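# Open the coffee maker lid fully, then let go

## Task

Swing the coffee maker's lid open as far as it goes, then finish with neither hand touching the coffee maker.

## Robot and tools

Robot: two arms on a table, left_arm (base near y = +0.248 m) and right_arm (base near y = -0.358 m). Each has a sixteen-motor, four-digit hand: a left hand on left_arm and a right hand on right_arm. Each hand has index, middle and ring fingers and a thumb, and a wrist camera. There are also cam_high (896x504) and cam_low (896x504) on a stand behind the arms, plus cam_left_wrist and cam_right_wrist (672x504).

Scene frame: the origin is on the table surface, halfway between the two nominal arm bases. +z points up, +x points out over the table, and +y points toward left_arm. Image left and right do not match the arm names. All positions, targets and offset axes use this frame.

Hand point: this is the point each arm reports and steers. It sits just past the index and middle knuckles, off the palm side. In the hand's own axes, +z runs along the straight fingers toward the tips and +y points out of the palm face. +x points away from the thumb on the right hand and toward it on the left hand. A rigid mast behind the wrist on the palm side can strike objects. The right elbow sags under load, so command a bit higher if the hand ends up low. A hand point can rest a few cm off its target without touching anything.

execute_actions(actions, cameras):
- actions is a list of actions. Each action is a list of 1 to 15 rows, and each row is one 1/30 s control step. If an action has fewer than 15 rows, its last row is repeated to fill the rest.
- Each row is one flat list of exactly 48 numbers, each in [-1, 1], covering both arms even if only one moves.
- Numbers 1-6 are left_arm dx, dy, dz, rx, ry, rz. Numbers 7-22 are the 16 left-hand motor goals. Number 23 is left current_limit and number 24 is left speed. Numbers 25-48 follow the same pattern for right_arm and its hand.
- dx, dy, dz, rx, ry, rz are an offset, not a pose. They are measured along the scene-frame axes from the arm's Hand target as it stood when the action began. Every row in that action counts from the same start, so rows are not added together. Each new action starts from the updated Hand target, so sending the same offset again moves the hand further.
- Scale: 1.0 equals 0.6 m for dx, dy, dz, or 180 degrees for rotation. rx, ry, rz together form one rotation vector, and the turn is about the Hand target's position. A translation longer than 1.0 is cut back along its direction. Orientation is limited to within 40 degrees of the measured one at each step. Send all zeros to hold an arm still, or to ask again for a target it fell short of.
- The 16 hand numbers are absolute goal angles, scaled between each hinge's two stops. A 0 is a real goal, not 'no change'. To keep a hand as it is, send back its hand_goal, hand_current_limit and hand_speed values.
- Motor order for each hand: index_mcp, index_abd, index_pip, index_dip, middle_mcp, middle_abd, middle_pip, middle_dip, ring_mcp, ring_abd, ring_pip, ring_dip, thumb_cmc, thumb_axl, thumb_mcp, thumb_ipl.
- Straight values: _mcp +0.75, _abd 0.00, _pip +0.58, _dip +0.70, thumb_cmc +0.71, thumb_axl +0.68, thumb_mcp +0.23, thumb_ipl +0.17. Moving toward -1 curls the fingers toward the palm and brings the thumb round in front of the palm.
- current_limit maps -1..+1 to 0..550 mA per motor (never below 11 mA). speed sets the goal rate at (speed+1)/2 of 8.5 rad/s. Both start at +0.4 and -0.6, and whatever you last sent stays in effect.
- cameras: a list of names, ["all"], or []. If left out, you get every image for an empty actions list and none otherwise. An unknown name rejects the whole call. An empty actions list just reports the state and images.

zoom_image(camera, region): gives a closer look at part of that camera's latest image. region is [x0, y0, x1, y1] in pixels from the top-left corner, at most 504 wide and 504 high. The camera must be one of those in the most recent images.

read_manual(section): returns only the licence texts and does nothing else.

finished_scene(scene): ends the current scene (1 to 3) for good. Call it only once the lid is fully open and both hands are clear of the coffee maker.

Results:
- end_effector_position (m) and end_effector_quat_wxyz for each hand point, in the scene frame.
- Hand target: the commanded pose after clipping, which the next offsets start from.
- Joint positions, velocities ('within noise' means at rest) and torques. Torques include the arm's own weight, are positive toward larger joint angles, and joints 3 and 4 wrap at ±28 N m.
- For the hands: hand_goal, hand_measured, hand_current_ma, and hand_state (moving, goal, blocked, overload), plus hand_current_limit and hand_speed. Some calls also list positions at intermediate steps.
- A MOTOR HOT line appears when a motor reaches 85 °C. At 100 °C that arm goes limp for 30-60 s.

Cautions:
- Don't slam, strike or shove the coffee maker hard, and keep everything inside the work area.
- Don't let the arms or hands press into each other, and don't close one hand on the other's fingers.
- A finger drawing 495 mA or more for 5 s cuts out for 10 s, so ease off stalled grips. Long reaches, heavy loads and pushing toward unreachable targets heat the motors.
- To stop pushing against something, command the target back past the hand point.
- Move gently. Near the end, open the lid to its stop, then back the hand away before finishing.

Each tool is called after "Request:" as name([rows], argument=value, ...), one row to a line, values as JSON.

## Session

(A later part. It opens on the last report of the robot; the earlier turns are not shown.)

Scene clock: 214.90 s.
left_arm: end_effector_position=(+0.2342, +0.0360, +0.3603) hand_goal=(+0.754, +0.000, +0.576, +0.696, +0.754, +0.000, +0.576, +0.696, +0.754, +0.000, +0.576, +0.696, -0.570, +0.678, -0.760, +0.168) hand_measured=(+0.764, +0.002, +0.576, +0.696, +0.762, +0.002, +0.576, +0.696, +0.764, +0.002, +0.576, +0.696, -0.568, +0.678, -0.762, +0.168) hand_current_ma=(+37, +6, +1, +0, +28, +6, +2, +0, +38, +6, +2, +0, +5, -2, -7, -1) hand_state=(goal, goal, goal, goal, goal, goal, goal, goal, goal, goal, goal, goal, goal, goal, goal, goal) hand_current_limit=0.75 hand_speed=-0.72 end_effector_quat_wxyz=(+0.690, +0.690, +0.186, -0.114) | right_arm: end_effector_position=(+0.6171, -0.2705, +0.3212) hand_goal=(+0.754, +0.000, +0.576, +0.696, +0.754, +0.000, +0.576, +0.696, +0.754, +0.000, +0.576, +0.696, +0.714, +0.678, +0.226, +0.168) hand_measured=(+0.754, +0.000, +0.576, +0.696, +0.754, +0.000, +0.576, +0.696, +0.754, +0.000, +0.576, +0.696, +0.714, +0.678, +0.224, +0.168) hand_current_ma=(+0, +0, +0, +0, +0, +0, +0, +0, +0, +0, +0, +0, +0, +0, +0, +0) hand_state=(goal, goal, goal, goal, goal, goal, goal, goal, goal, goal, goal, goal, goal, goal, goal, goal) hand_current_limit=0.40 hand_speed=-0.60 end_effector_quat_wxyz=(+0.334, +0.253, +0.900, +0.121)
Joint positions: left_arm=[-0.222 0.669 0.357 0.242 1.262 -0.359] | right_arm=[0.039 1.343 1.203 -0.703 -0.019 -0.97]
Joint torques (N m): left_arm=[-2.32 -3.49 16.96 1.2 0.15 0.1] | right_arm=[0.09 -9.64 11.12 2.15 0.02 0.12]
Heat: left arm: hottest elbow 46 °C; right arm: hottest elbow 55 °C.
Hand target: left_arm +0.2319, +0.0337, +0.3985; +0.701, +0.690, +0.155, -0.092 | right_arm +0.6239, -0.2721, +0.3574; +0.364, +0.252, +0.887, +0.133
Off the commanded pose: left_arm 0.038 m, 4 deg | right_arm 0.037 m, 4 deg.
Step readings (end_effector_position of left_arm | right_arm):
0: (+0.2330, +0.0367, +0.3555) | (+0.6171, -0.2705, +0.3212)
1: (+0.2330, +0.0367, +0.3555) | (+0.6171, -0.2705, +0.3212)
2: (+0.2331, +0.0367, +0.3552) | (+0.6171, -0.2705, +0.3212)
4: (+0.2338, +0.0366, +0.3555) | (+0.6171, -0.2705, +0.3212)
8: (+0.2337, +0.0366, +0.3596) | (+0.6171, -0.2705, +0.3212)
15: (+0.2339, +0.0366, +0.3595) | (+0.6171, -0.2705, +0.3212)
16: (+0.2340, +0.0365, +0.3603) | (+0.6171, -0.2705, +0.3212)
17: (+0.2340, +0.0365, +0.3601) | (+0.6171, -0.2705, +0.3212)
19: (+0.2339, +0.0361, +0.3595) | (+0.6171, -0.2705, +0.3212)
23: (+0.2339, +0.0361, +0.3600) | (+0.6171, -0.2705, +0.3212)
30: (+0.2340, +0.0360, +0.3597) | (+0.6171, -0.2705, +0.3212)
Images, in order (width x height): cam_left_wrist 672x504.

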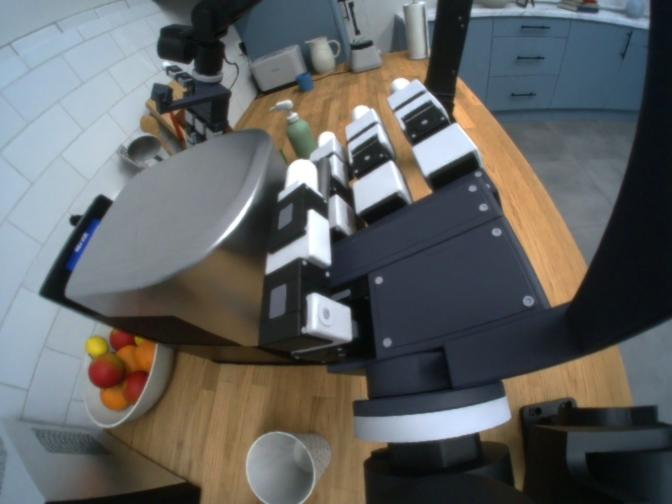

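Request:
execute_actions([
  [[0.0094,0.0003,0.0324,0,0.0206,0,0.754,0,0.576,0.696,0.754,0,0.576,0.696,0.754,0,0.576,0.696,-0.571,0.678,-0.79,0.168,0.75,-0.75,0,0,0,0,0,0,0.754,0,0.576,0.696,0.754,0,0.576,0.696,0.754,0,0.576,0.696,0.714,0.678,0.226,0.168,0.4,-0.6]],
  [[0.0094,0.0003,0.0324,0,0.0206,0,0.754,0,0.576,0.696,0.754,0,0.576,0.696,0.754,0,0.576,0.696,-0.571,0.678,-0.79,0.168,0.75,-0.75,0,0,0,0,0,0,0.754,0,0.576,0.696,0.754,0,0.576,0.696,0.754,0,0.576,0.696,0.714,0.678,0.226,0.168,0.4,-0.6]],
  [[0.0151,0.0008,0.0306,0,0.0206,0,0.754,0,0.576,0.696,0.754,0,0.576,0.696,0.754,0,0.576,0.696,-0.571,0.678,-0.79,0.168,0.75,-0.75,0,0,0,0,0,0,0.754,0,0.576,0.696,0.754,0,0.576,0.696,0.754,0,0.576,0.696,0.714,0.678,0.226,0.168,0.4,-0.6]],
  [[0.0151,0.0008,0.0306,0,0.0206,0,0.754,0,0.576,0.696,0.754,0,0.576,0.696,0.754,0,0.576,0.696,-0.571,0.678,-0.79,0.168,0.75,-0.75,0,0,0,0,0,0,0.754,0,0.576,0.696,0.754,0,0.576,0.696,0.754,0,0.576,0.696,0.714,0.678,0.226,0.168,0.4,-0.6]],
], cameras=["cam_left_wrist","cam_low"])

Request:
zoom_image(camera="cam_low", region=[470, 90, 640, 230])

Request:
zoom_image(camera="cam_left_wrist", region=[200, 100, 400, 260])

Scene clock: 244.37 s.
left_arm: end_effector_position=(+0.2586, +0.0325, +0.4420) hand_goal=(+0.754, +0.000, +0.576, +0.696, +0.754, +0.000, +0.576, +0.696, +0.754, +0.000, +0.576, +0.696, -0.570, +0.678, -0.790, +0.168) hand_measured=(+0.766, +0.002, +0.576, +0.696, +0.762, +0.002, +0.576, +0.696, +0.764, +0.002, +0.576, +0.696, -0.568, +0.678, -0.792, +0.168) hand_current_ma=(+49, +6, +1, +0, +28, +6, +2, +0, +38, +6, +2, +0, +5, +2, -7, -1) hand_state=(goal, goal, goal, goal, goal, goal, goal, goal, goal, goal, goal, goal, goal, goal, goal, goal) hand_current_limit=0.75 hand_speed=-0.75 end_effector_quat_wxyz=(+0.666, +0.672, +0.258, -0.196) | right_arm: end_effector_position=(+0.6171, -0.2705, +0.3212) hand_goal=(+0.754, +0.000, +0.576, +0.696, +0.754, +0.000, +0.576, +0.696, +0.754, +0.000, +0.576, +0.696, +0.714, +0.678, +0.226, +0.168) hand_measured=(+0.754, +0.000, +0.576, +0.696, +0.754, +0.000, +0.576, +0.696, +0.754, +0.000, +0.576, +0.696, +0.714, +0.678, +0.224, +0.168) hand_current_ma=(+0, +0, +0, +0, +0, +0, +0, +0, +0, +0, +0, +0, +0, +0, +0, +0) hand_state=(goal, goal, goal, goal, goal, goal, goal, goal, goal, goal, goal, goal, goal, goal, goal, goal) hand_current_limit=0.40 hand_speed=-0.60 end_effector_quat_wxyz=(+0.334, +0.253, +0.900, +0.121)
Joint positions: left_arm=[-0.222 0.656 0.625 -0.093 1.279 -0.536] | right_arm=[0.039 1.343 1.203 -0.703 -0.019 -0.97]
Joint torques (N m): left_arm=[-1.44 -1.67 17.43 1.18 0.36 0.06] | right_arm=[0.5 -10.34 11.17 2.28 -0.04 0.09]
Heat: left arm: hottest elbow 49 °C; right arm: hottest elbow 55 °C.
Hand target: left_arm +0.2613, +0.0350, +0.4741; +0.675, +0.672, +0.245, -0.181 | right_arm +0.6239, -0.2721, +0.3574; +0.364, +0.252, +0.887, +0.133
Off the commanded pose: left_arm 0.032 m, 3 deg | right_arm 0.037 m, 4 deg.
Step readings (end_effector_position of left_arm | right_arm):
0: (+0.2342, +0.0360, +0.3603) | (+0.6171, -0.2705, +0.3212)
1: (+0.2342, +0.0360, +0.3603) | (+0.6171, -0.2705, +0.3212)
2: (+0.2345, +0.0360, +0.3603) | (+0.6171, -0.2705, +0.3212)
4: (+0.2358, +0.0360, +0.3621) | (+0.6171, -0.2705, +0.3212)
8: (+0.2362, +0.0357, +0.3729) | (+0.6171, -0.2705, +0.3212)
15: (+0.2372, +0.0342, +0.3810) | (+0.6171, -0.2705, +0.3212)
16: (+0.2374, +0.0342, +0.3805) | (+0.6171, -0.2705, +0.3212)
17: (+0.2381, +0.0341, +0.3808) | (+0.6171, -0.2705, +0.3212)
19: (+0.2400, +0.0336, +0.3817) | (+0.6171, -0.2705, +0.3212)
23: (+0.2424, +0.0336, +0.3912) | (+0.6171, -0.2705, +0.3212)
30: (+0.2440, +0.0333, +0.3994) | (+0.6171, -0.2705, +0.3212)
31: (+0.2442, +0.0333, +0.3988) | (+0.6171, -0.2705, +0.3212)
32: (+0.2447, +0.0333, +0.3992) | (+0.6171, -0.2705, +0.3212)
34: (+0.2460, +0.0329, +0.4016) | (+0.6171, -0.2705, +0.3212)
38: (+0.2482, +0.0327, +0.4128) | (+0.6171, -0.2705, +0.3212)
45: (+0.2493, +0.0325, +0.4223) | (+0.6171, -0.2705, +0.3212)
46: (+0.2495, +0.0325, +0.4226) | (+0.6171, -0.2705, +0.3212)
47: (+0.2496, +0.0324, +0.4230) | (+0.6171, -0.2705, +0.3212)
49: (+0.2510, +0.0323, +0.4243) | (+0.6171, -0.2705, +0.3212)
53: (+0.2547, +0.0327, +0.4357) | (+0.6171, -0.2705, +0.3212)
60: (+0.2575, +0.0328, +0.4433) | (+0.6171, -0.2705, +0.3212)
Images, in order (width x height): cam_low 896x504, cam_left_wrist 672x504.

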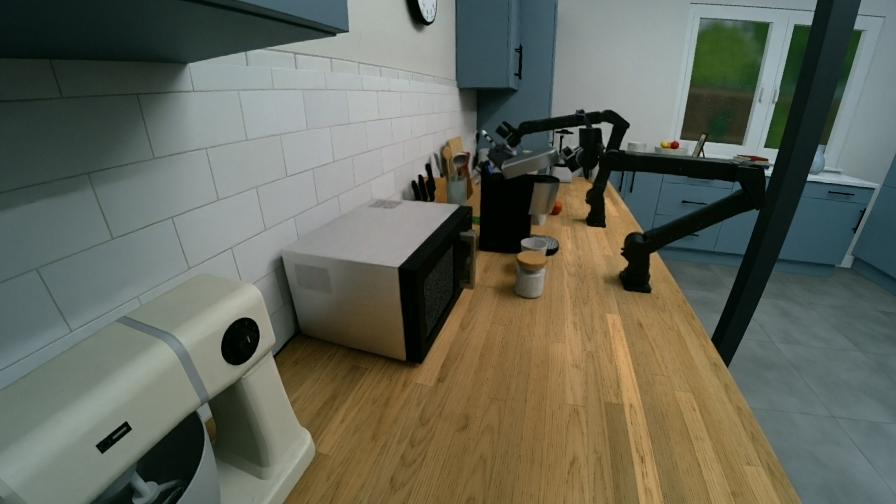

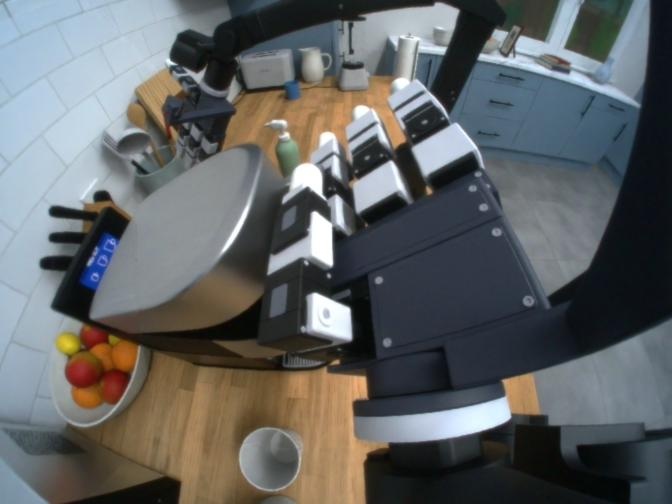

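Scaled by 2.965 from the camera's 896x504 image, which has a finer 1280x720 frame.

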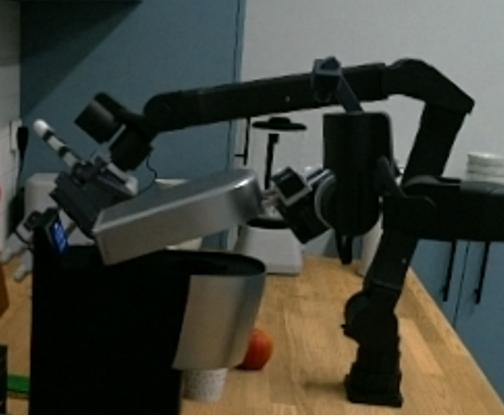

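Scaled by 2.520 from the camera's 672x504 image, which has a finer 960x720 frame.

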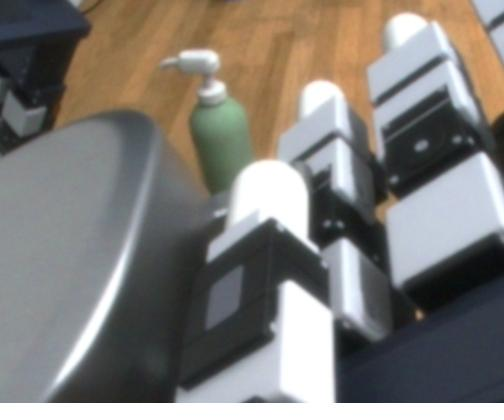

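Request:
execute_actions([
  [[0.0202,0.0012,0.0278,0,0.0206,0,0.754,0,0.576,0.696,0.754,0,0.576,0.696,0.754,0,0.576,0.696,-0.571,0.678,-0.84,0.168,0.75,-0.75,0,0,0,0,0,0,0.754,0,0.576,0.696,0.754,0,0.576,0.696,0.754,0,0.576,0.696,0.714,0.678,0.226,0.168,0.4,-0.6]],
  [[0.0202,0.0012,0.0278,0,0.0206,0,0.754,0,0.576,0.696,0.754,0,0.576,0.696,0.754,0,0.576,0.696,-0.571,0.678,-0.84,0.168,0.75,-0.75,0,0,0,0,0,0,0.754,0,0.576,0.696,0.754,0,0.576,0.696,0.754,0,0.576,0.696,0.714,0.678,0.226,0.168,0.4,-0.6]],
], cameras=["cam_left_wrist","cam_high"])

Request:
zoom_image(camera="cam_left_wrist", region=[200, 100, 400, 260])

Request:
zoom_image(camera="cam_high", region=[480, 60, 680, 230])

Scene clock: 261.70 s.
left_arm: end_effector_position=(+0.2822, +0.0334, +0.4772) hand_goal=(+0.754, +0.000, +0.576, +0.696, +0.754, +0.000, +0.576, +0.696, +0.754, +0.000, +0.576, +0.696, -0.570, +0.678, -0.840, +0.168) hand_measured=(+0.766, +0.002, +0.576, +0.696, +0.762, +0.002, +0.576, +0.696, +0.764, +0.002, +0.576, +0.696, -0.568, +0.680, -0.822, +0.172) hand_current_ma=(+49, +6, +1, +0, +28, +6, +2, +0, +38, +6, +2, +0, +5, +6, +96, +22) hand_state=(goal, goal, goal, goal, goal, goal, goal, goal, goal, goal, goal, goal, goal, goal, goal, goal) hand_current_limit=0.75 hand_speed=-0.75 end_effector_quat_wxyz=(+0.649, +0.658, +0.299, -0.239) | right_arm: end_effector_position=(+0.6171, -0.2705, +0.3212) hand_goal=(+0.754, +0.000, +0.576, +0.696, +0.754, +0.000, +0.576, +0.696, +0.754, +0.000, +0.576, +0.696, +0.714, +0.678, +0.226, +0.168) hand_measured=(+0.754, +0.000, +0.576, +0.696, +0.754, +0.000, +0.576, +0.696, +0.754, +0.000, +0.576, +0.696, +0.714, +0.678, +0.224, +0.168) hand_current_ma=(+0, +0, +0, +0, +0, +0, +0, +0, +0, +0, +0, +0, +0, +0, +0, +0) hand_state=(goal, goal, goal, goal, goal, goal, goal, goal, goal, goal, goal, goal, goal, goal, goal, goal) hand_current_limit=0.40 hand_speed=-0.60 end_effector_quat_wxyz=(+0.334, +0.253, +0.900, +0.121)
Joint positions: left_arm=[-0.202 0.72 0.776 -0.222 1.303 -0.619] | right_arm=[0.039 1.343 1.203 -0.703 -0.019 -0.97]
Joint torques (N m): left_arm=[-1.44 -2.2 17.33 1.11 0.4 0.07] | right_arm=[0.85 -9.99 11.21 2.25 -0.02 0.09]
Heat: left arm: hottest elbow 51 °C; right arm: hottest elbow 55 °C.
Hand target: left_arm +0.2856, +0.0365, +0.5074; +0.658, +0.659, +0.288, -0.224 | right_arm +0.6239, -0.2721, +0.3574; +0.364, +0.252, +0.887, +0.133
Off the commanded pose: left_arm 0.031 m, 2 deg | right_arm 0.037 m, 4 deg.
Step readings (end_effector_position of left_arm | right_arm):
0: (+0.2586, +0.0325, +0.4420) | (+0.6171, -0.2705, +0.3212)
1: (+0.2587, +0.0325, +0.4416) | (+0.6171, -0.2705, +0.3212)
2: (+0.2589, +0.0322, +0.4419) | (+0.6171, -0.2705, +0.3212)
4: (+0.2610, +0.0322, +0.4436) | (+0.6171, -0.2705, +0.3212)
8: (+0.2664, +0.0326, +0.4544) | (+0.6171, -0.2705, +0.3212)
15: (+0.2693, +0.0327, +0.4603) | (+0.6171, -0.2705, +0.3212)
16: (+0.2693, +0.0327, +0.4600) | (+0.6171, -0.2705, +0.3212)
17: (+0.2702, +0.0329, +0.4598) | (+0.6171, -0.2705, +0.3212)
19: (+0.2726, +0.0329, +0.4624) | (+0.6171, -0.2705, +0.3212)
23: (+0.2788, +0.0334, +0.4731) | (+0.6171, -0.2705, +0.3212)
30: (+0.2822, +0.0334, +0.4769) | (+0.6171, -0.2705, +0.3212)
Images, in order (width x height): cam_high 896x504, cam_left_wrist 672x504.

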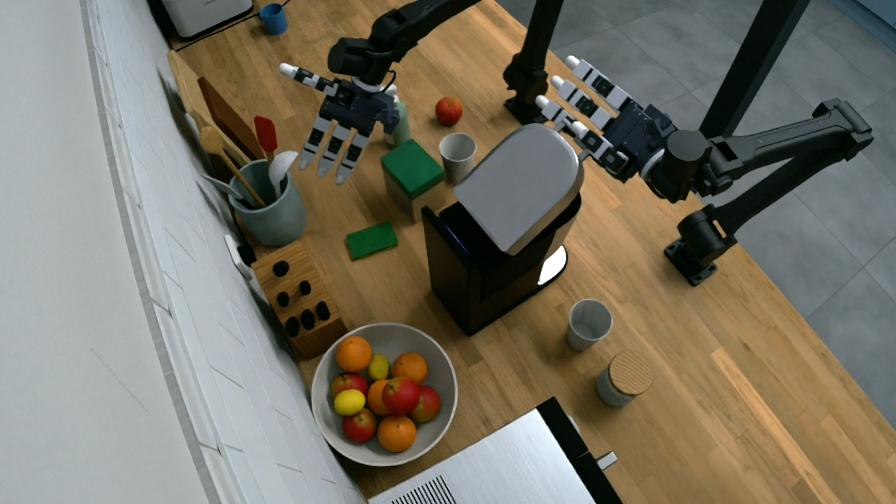

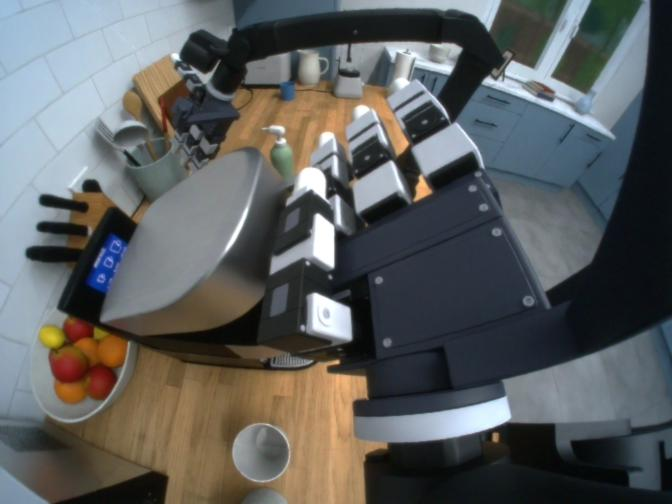

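Scaled by 2.520 from the camera's 672x504 image, which has a finer 960x720 frame.

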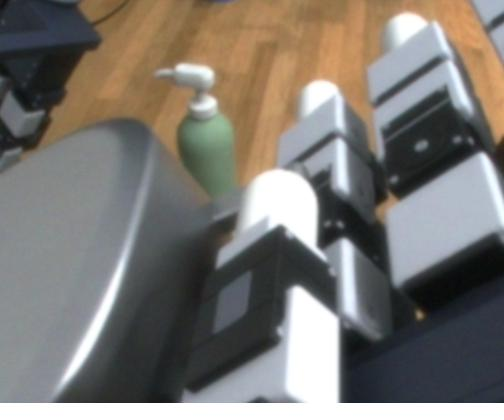

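Scaled by 2.520 from the camera's 896x504 image, which has a finer 1280x720 frame.

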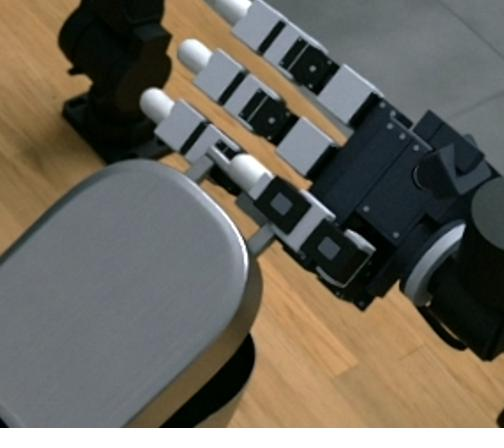

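Request:
execute_actions([
  [[0.0248,0.0016,0.0241,0,0.0206,0,0.754,0,0.576,0.696,0.754,0,0.576,0.696,0.754,0,0.576,0.696,-0.571,0.678,-0.84,0.168,0.75,-0.75,0,0,0,0,0,0,0.754,0,0.576,0.696,0.754,0,0.576,0.696,0.754,0,0.576,0.696,0.714,0.678,0.226,0.168,0.4,-0.6]],
  [[0.0248,0.0016,0.0241,0,0.0206,0,0.754,0,0.576,0.696,0.754,0,0.576,0.696,0.754,0,0.576,0.696,-0.571,0.678,-0.84,0.168,0.75,-0.75,0,0,0,0,0,0,0.754,0,0.576,0.696,0.754,0,0.576,0.696,0.754,0,0.576,0.696,0.714,0.678,0.226,0.168,0.4,-0.6]],
  [[0.0288,0.0019,0.0196,0,0.0206,0,0.754,0,0.576,0.696,0.754,0,0.576,0.696,0.754,0,0.576,0.696,-0.571,0.678,-0.84,0.168,0.75,-0.75,0,0,0,0,0,0,0.754,0,0.576,0.696,0.754,0,0.576,0.696,0.754,0,0.576,0.696,0.714,0.678,0.226,0.168,0.4,-0.6]],
  [[0.0288,0.0019,0.0196,0,0.0206,0,0.754,0,0.576,0.696,0.754,0,0.576,0.696,0.754,0,0.576,0.696,-0.571,0.678,-0.84,0.168,0.75,-0.75,0,0,0,0,0,0,0.754,0,0.576,0.696,0.754,0,0.576,0.696,0.754,0,0.576,0.696,0.714,0.678,0.226,0.168,0.4,-0.6]],
], cameras=["cam_left_wrist","cam_low"])

Request:
zoom_image(camera="cam_low", region=[470, 70, 640, 210])

Scene clock: 275.23 s.
left_arm: end_effector_position=(+0.3484, +0.0379, +0.5316) hand_goal=(+0.754, +0.000, +0.576, +0.696, +0.754, +0.000, +0.576, +0.696, +0.754, +0.000, +0.576, +0.696, -0.570, +0.678, -0.840, +0.168) hand_measured=(+0.764, +0.002, +0.576, +0.696, +0.762, +0.002, +0.576, +0.696, +0.764, +0.002, +0.576, +0.696, -0.568, +0.682, -0.822, +0.172) hand_current_ma=(+42, +6, +1, +0, +28, +6, +2, +0, +38, +6, +2, +0, +5, +18, +95, +23) hand_state=(goal, goal, goal, goal, goal, goal, goal, goal, goal, goal, goal, goal, goal, goal, goal, goal) hand_current_limit=0.75 hand_speed=-0.75 end_effector_quat_wxyz=(+0.607, +0.619, +0.383, -0.318) | right_arm: end_effector_position=(+0.6171, -0.2705, +0.3212) hand_goal=(+0.754, +0.000, +0.576, +0.696, +0.754, +0.000, +0.576, +0.696, +0.754, +0.000, +0.576, +0.696, +0.714, +0.678, +0.226, +0.168) hand_measured=(+0.754, +0.000, +0.576, +0.696, +0.754, +0.000, +0.576, +0.696, +0.754, +0.000, +0.576, +0.696, +0.714, +0.678, +0.224, +0.168) hand_current_ma=(+0, +0, +0, +0, +0, +0, +0, +0, +0, +0, +0, +0, +0, +0, +0, +0) hand_state=(goal, goal, goal, goal, goal, goal, goal, goal, goal, goal, goal, goal, goal, goal, goal, goal) hand_current_limit=0.40 hand_speed=-0.60 end_effector_quat_wxyz=(+0.334, +0.253, +0.900, +0.121)
Joint positions: left_arm=[-0.153 0.918 1.093 -0.458 1.351 -0.761] | right_arm=[0.039 1.343 1.203 -0.703 -0.019 -0.97]
Joint torques (N m): left_arm=[-1.38 -4.84 16.96 1.03 0.82 0.11] | right_arm=[-0.32 -9.88 11.21 2.22 -0.01 0.08]
Heat: left arm: hottest elbow 52 °C; right arm: hottest elbow 55 °C.
Hand target: left_arm +0.3499, +0.0407, +0.5599; +0.615, +0.625, +0.370, -0.307 | right_arm +0.6239, -0.2721, +0.3574; +0.364, +0.252, +0.887, +0.133
Off the commanded pose: left_arm 0.028 m, 2 deg | right_arm 0.037 m, 4 deg.
Step readings (end_effector_position of left_arm | right_arm):
0: (+0.2822, +0.0334, +0.4772) | (+0.6171, -0.2705, +0.3212)
1: (+0.2828, +0.0333, +0.4766) | (+0.6171, -0.2705, +0.3212)
2: (+0.2835, +0.0336, +0.4767) | (+0.6171, -0.2705, +0.3212)
4: (+0.2859, +0.0334, +0.4795) | (+0.6171, -0.2705, +0.3212)
8: (+0.2942, +0.0342, +0.4894) | (+0.6171, -0.2705, +0.3212)
15: (+0.2974, +0.0342, +0.4929) | (+0.6171, -0.2705, +0.3212)
16: (+0.2974, +0.0343, +0.4931) | (+0.6171, -0.2705, +0.3212)
17: (+0.2981, +0.0346, +0.4932) | (+0.6171, -0.2705, +0.3212)
19: (+0.3012, +0.0345, +0.4949) | (+0.6171, -0.2705, +0.3212)
23: (+0.3100, +0.0354, +0.5045) | (+0.6171, -0.2705, +0.3212)
30: (+0.3132, +0.0355, +0.5063) | (+0.6171, -0.2705, +0.3212)
31: (+0.3138, +0.0354, +0.5059) | (+0.6171, -0.2705, +0.3212)
32: (+0.3137, +0.0351, +0.5070) | (+0.6171, -0.2705, +0.3212)
34: (+0.3172, +0.0350, +0.5095) | (+0.6171, -0.2705, +0.3212)
38: (+0.3275, +0.0364, +0.5171) | (+0.6171, -0.2705, +0.3212)
45: (+0.3305, +0.0365, +0.5197) | (+0.6171, -0.2705, +0.3212)
46: (+0.3308, +0.0363, +0.5194) | (+0.6171, -0.2705, +0.3212)
47: (+0.3310, +0.0362, +0.5201) | (+0.6171, -0.2705, +0.3212)
49: (+0.3351, +0.0360, +0.5218) | (+0.6171, -0.2705, +0.3212)
53: (+0.3450, +0.0371, +0.5297) | (+0.6171, -0.2705, +0.3212)
60: (+0.3485, +0.0372, +0.5310) | (+0.6171, -0.2705, +0.3212)
Images, in order (width x height): cam_low 896x504, cam_left_wrist 672x504.

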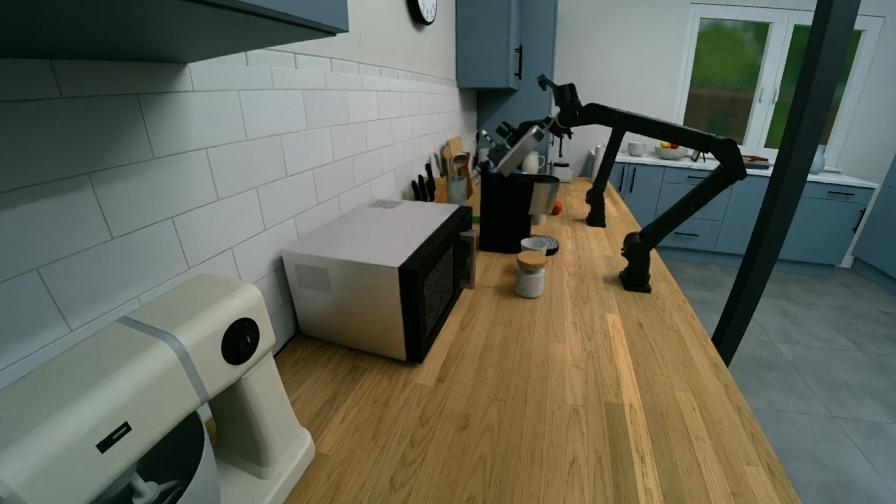

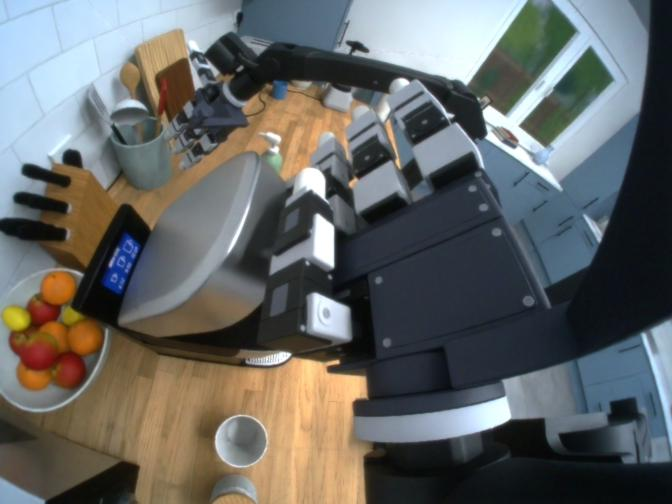

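Scaled by 2.965 from the camera's 896x504 image, which has a finer 1280x720 frame.

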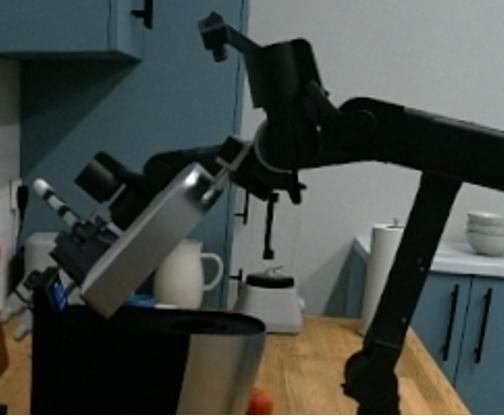

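Request:
execute_actions([
  [[0.032,0.0023,0.0134,0,0.0206,0,0.754,0,0.576,0.696,0.754,0,0.576,0.696,0.754,0,0.576,0.696,-0.571,0.678,-0.84,0.168,0.75,-0.75,0,0,0,0,0,0,0.754,0,0.576,0.696,0.754,0,0.576,0.696,0.754,0,0.576,0.696,0.714,0.678,0.226,0.168,0.4,-0.6]],
  [[0.032,0.0023,0.0134,0,0.0206,0,0.754,0,0.576,0.696,0.754,0,0.576,0.696,0.754,0,0.576,0.696,-0.571,0.678,-0.84,0.168,0.75,-0.75,0,0,0,0,0,0,0.754,0,0.576,0.696,0.754,0,0.576,0.696,0.754,0,0.576,0.696,0.714,0.678,0.226,0.168,0.4,-0.6]],
  [[0.0343,0.0025,0.0078,0,0.0206,0,0.754,0,0.576,0.696,0.754,0,0.576,0.696,0.754,0,0.576,0.696,-0.571,0.678,-0.84,0.168,0.75,-0.75,0,0,0,0,0,0,0.754,0,0.576,0.696,0.754,0,0.576,0.696,0.754,0,0.576,0.696,0.714,0.678,0.226,0.168,0.4,-0.6]],
  [[0.0343,0.0025,0.0078,0,0.0206,0,0.754,0,0.576,0.696,0.754,0,0.576,0.696,0.754,0,0.576,0.696,-0.571,0.678,-0.84,0.168,0.75,-0.75,0,0,0,0,0,0,0.754,0,0.576,0.696,0.754,0,0.576,0.696,0.754,0,0.576,0.696,0.714,0.678,0.226,0.168,0.4,-0.6]],
], cameras=["cam_left_wrist","cam_low"])

Request:
zoom_image(camera="cam_low", region=[470, 70, 640, 210])

Scene clock: 290.33 s.
left_arm: end_effector_position=(+0.4283, +0.0467, +0.5591) hand_goal=(+0.754, +0.000, +0.576, +0.696, +0.754, +0.000, +0.576, +0.696, +0.754, +0.000, +0.576, +0.696, -0.570, +0.678, -0.840, +0.168) hand_measured=(+0.762, +0.002, +0.576, +0.696, +0.760, +0.002, +0.576, +0.696, +0.762, +0.002, +0.576, +0.696, -0.568, +0.680, -0.840, +0.170) hand_current_ma=(+28, +6, +1, +0, +25, +6, +2, +0, +32, +6, +2, +0, +5, +10, +1, +6) hand_state=(goal, goal, goal, goal, goal, goal, goal, goal, goal, goal, goal, goal, goal, goal, goal, goal) hand_current_limit=0.75 hand_speed=-0.75 end_effector_quat_wxyz=(+0.554, +0.568, +0.462, -0.396) | right_arm: end_effector_position=(+0.6171, -0.2705, +0.3212) hand_goal=(+0.754, +0.000, +0.576, +0.696, +0.754, +0.000, +0.576, +0.696, +0.754, +0.000, +0.576, +0.696, +0.714, +0.678, +0.226, +0.168) hand_measured=(+0.754, +0.000, +0.576, +0.696, +0.754, +0.000, +0.576, +0.696, +0.754, +0.000, +0.576, +0.696, +0.714, +0.678, +0.224, +0.168) hand_current_ma=(+0, +0, +0, +0, +0, +0, +0, +0, +0, +0, +0, +0, +0, +0, +0, +0) hand_state=(goal, goal, goal, goal, goal, goal, goal, goal, goal, goal, goal, goal, goal, goal, goal, goal) hand_current_limit=0.40 hand_speed=-0.60 end_effector_quat_wxyz=(+0.334, +0.253, +0.900, +0.121)
Joint positions: left_arm=[-0.102 1.162 1.422 -0.705 1.402 -0.864] | right_arm=[0.039 1.343 1.203 -0.703 -0.019 -0.97]
Joint torques (N m): left_arm=[-1.55 -8.35 16.47 0.96 1.01 0.19] | right_arm=[0.09 -10.29 11.15 2.28 -0.01 0.08]
Heat: left arm: hottest elbow 50 °C; right arm: hottest elbow 56 °C.
Hand target: left_arm +0.4294, +0.0464, +0.5853; +0.562, +0.580, +0.446, -0.385 | right_arm +0.6239, -0.2721, +0.3574; +0.364, +0.252, +0.887, +0.133
Off the commanded pose: left_arm 0.026 m, 3 deg | right_arm 0.037 m, 4 deg.
Step readings (end_effector_position of left_arm | right_arm):
0: (+0.3484, +0.0379, +0.5316) | (+0.6171, -0.2705, +0.3212)
1: (+0.3488, +0.0377, +0.5308) | (+0.6171, -0.2705, +0.3212)
2: (+0.3490, +0.0375, +0.5313) | (+0.6171, -0.2705, +0.3212)
4: (+0.3519, +0.0368, +0.5339) | (+0.6171, -0.2705, +0.3212)
8: (+0.3631, +0.0378, +0.5411) | (+0.6171, -0.2705, +0.3212)
15: (+0.3665, +0.0385, +0.5427) | (+0.6171, -0.2705, +0.3212)
16: (+0.3663, +0.0385, +0.5430) | (+0.6171, -0.2705, +0.3212)
17: (+0.3668, +0.0382, +0.5434) | (+0.6171, -0.2705, +0.3212)
19: (+0.3701, +0.0378, +0.5462) | (+0.6171, -0.2705, +0.3212)
23: (+0.3817, +0.0397, +0.5521) | (+0.6171, -0.2705, +0.3212)
30: (+0.3856, +0.0404, +0.5522) | (+0.6171, -0.2705, +0.3212)
31: (+0.3857, +0.0411, +0.5525) | (+0.6171, -0.2705, +0.3212)
32: (+0.3862, +0.0407, +0.5529) | (+0.6171, -0.2705, +0.3212)
34: (+0.3891, +0.0398, +0.5558) | (+0.6171, -0.2705, +0.3212)
38: (+0.4009, +0.0405, +0.5598) | (+0.6171, -0.2705, +0.3212)
45: (+0.4045, +0.0413, +0.5604) | (+0.6171, -0.2705, +0.3212)
46: (+0.4043, +0.0414, +0.5604) | (+0.6171, -0.2705, +0.3212)
47: (+0.4047, +0.0410, +0.5606) | (+0.6171, -0.2705, +0.3212)
49: (+0.4086, +0.0407, +0.5627) | (+0.6171, -0.2705, +0.3212)
53: (+0.4211, +0.0424, +0.5648) | (+0.6171, -0.2705, +0.3212)
60: (+0.4298, +0.0468, +0.5561) | (+0.6171, -0.2705, +0.3212)
Images, in order (width x height): cam_low 896x504, cam_left_wrist 672x504.

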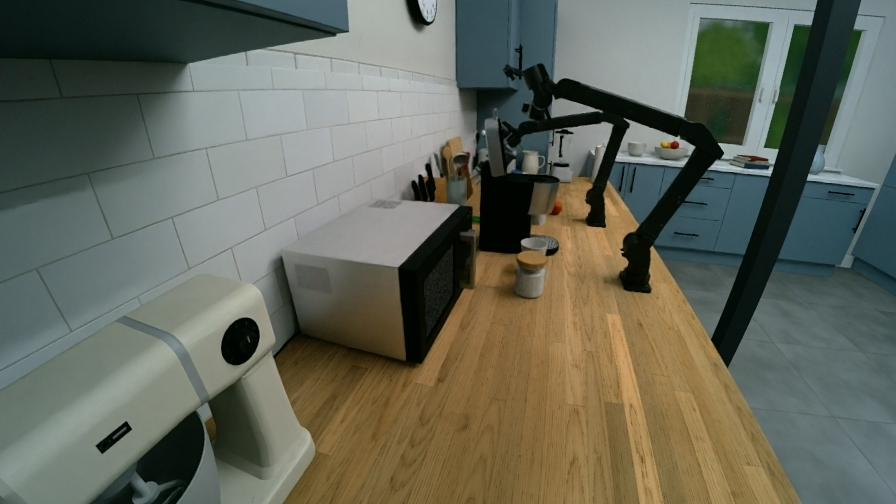

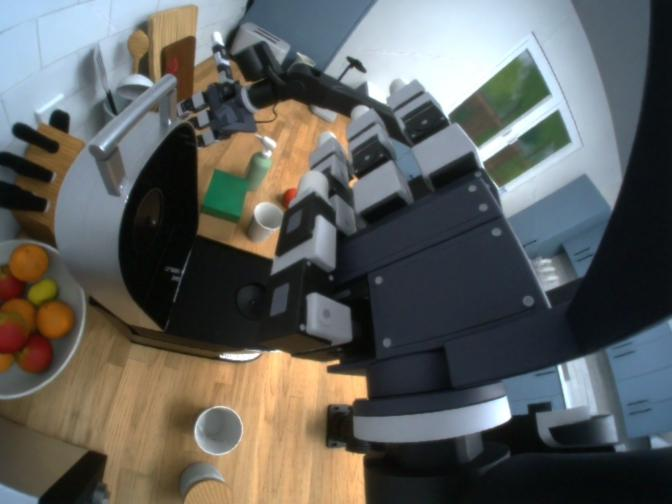

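Scaled by 2.965 from the camera's 896x504 image, which has a finer 1280x720 frame.

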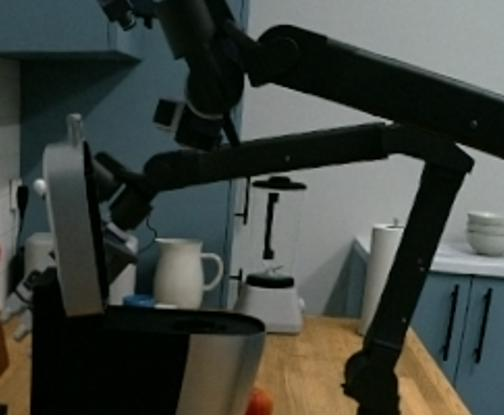

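Request:
execute_actions([
  [[-0.05,0.03,0,0,0,0,0.754,0,0.576,0.696,0.754,0,0.576,0.696,0.754,0,0.576,0.696,-0.571,0.678,-0.84,0.168,0.4,-0.75,0,0,0,0,0,0,0.754,0,0.576,0.696,0.754,0,0.576,0.696,0.754,0,0.576,0.696,0.714,0.678,0.226,0.168,0.4,-0.6]],
  [[-0.05,0.03,0,0,0,0,0.754,0,0.576,0.696,0.754,0,0.576,0.696,0.754,0,0.576,0.696,-0.571,0.678,-0.84,0.168,0.4,-0.75,0,0,0,0,0,0,0.754,0,0.576,0.696,0.754,0,0.576,0.696,0.754,0,0.576,0.696,0.714,0.678,0.226,0.168,0.4,-0.6]],
], cameras=["cam_high","cam_low","cam_left_wrist"])

Request:
zoom_image(camera="cam_low", region=[440, 80, 580, 200])

Request:
zoom_image(camera="cam_high", region=[380, 60, 600, 260])

Scene clock: 305.63 s.
left_arm: end_effector_position=(+0.3704, +0.0808, +0.5732) hand_goal=(+0.754, +0.000, +0.576, +0.696, +0.754, +0.000, +0.576, +0.696, +0.754, +0.000, +0.576, +0.696, -0.570, +0.678, -0.840, +0.168) hand_measured=(+0.760, +0.002, +0.576, +0.696, +0.760, +0.002, +0.576, +0.696, +0.760, +0.002, +0.576, +0.696, -0.568, +0.680, -0.840, +0.170) hand_current_ma=(+21, +6, +1, +0, +19, +6, +2, +0, +26, +6, +2, +0, +5, +11, +1, +6) hand_state=(goal, goal, goal, goal, goal, goal, goal, goal, goal, goal, goal, goal, goal, goal, goal, goal) hand_current_limit=0.40 hand_speed=-0.75 end_effector_quat_wxyz=(+0.564, +0.566, +0.456, -0.391) | right_arm: end_effector_position=(+0.6171, -0.2705, +0.3212) hand_goal=(+0.754, +0.000, +0.576, +0.696, +0.754, +0.000, +0.576, +0.696, +0.754, +0.000, +0.576, +0.696, +0.714, +0.678, +0.226, +0.168) hand_measured=(+0.754, +0.000, +0.576, +0.696, +0.754, +0.000, +0.576, +0.696, +0.754, +0.000, +0.576, +0.696, +0.714, +0.678, +0.224, +0.168) hand_current_ma=(+0, +0, +0, +0, +0, +0, +0, +0, +0, +0, +0, +0, +0, +0, +0, +0) hand_state=(goal, goal, goal, goal, goal, goal, goal, goal, goal, goal, goal, goal, goal, goal, goal, goal) hand_current_limit=0.40 hand_speed=-0.60 end_effector_quat_wxyz=(+0.334, +0.253, +0.900, +0.121)
Joint positions: left_arm=[-0.012 1.053 1.412 -1.038 1.478 -0.608] | right_arm=[0.039 1.343 1.203 -0.703 -0.019 -0.97]
Joint torques (N m): left_arm=[-1.38 -6.65 13.08 0.8 1.31 0.2] | right_arm=[0.38 -10.17 11.1 2.22 -0.07 0.14]
Heat: left arm: hottest elbow 51 °C; right arm: hottest elbow 56 °C.
Hand target: left_arm +0.3694, +0.0824, +0.5853; +0.562, +0.580, +0.446, -0.385 | right_arm +0.6239, -0.2721, +0.3574; +0.364, +0.252, +0.887, +0.133
Off the commanded pose: left_arm 0.012 m, 2 deg | right_arm 0.037 m, 4 deg.
Step readings (end_effector_position of left_arm | right_arm):
0: (+0.4283, +0.0467, +0.5591) | (+0.6171, -0.2705, +0.3212)
1: (+0.4282, +0.0467, +0.5588) | (+0.6171, -0.2705, +0.3212)
2: (+0.4272, +0.0469, +0.5583) | (+0.6171, -0.2705, +0.3212)
4: (+0.4242, +0.0473, +0.5560) | (+0.6171, -0.2705, +0.3212)
8: (+0.4167, +0.0553, +0.5583) | (+0.6171, -0.2705, +0.3212)
15: (+0.4063, +0.0639, +0.5635) | (+0.6171, -0.2705, +0.3212)
16: (+0.4059, +0.0639, +0.5628) | (+0.6171, -0.2705, +0.3212)
17: (+0.4047, +0.0634, +0.5618) | (+0.6171, -0.2705, +0.3212)
19: (+0.4009, +0.0646, +0.5613) | (+0.6171, -0.2705, +0.3212)
23: (+0.3870, +0.0744, +0.5676) | (+0.6171, -0.2705, +0.3212)
30: (+0.3728, +0.0817, +0.5749) | (+0.6171, -0.2705, +0.3212)
Images, in order (width x height): cam_high 896x504, cam_low 896x504, cam_left_wrist 672x504.

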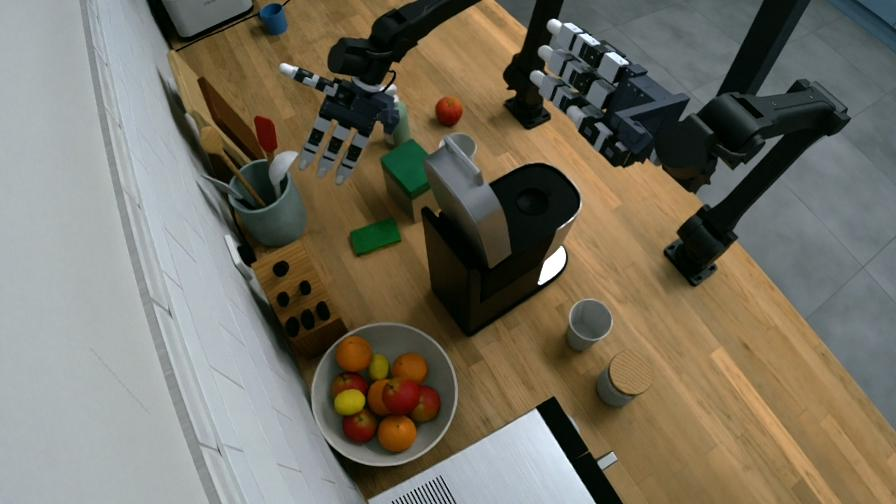

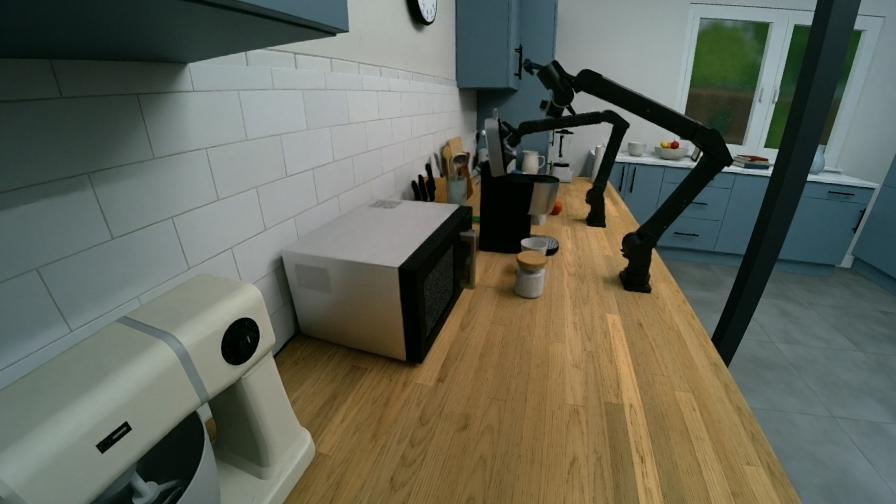

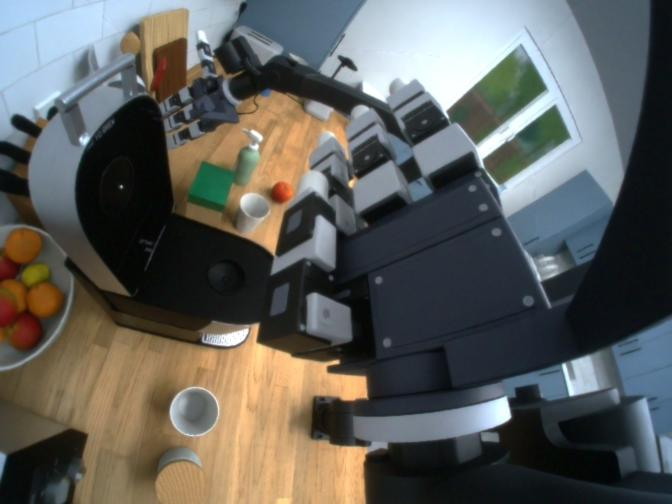

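Scaled by 3.600 from the camera's 896x504 image, which has a finer 1280x720 frame.

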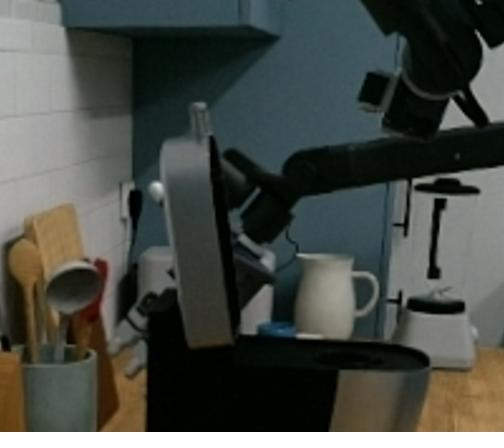

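Scaled by 2.291 from the camera's 896x504 image, which has a finer 1280x720 frame.

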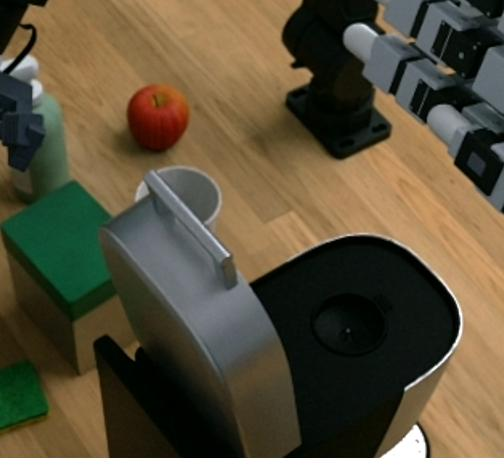

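Request:
finished_scene(scene=3)

The scene is finished: the task was done.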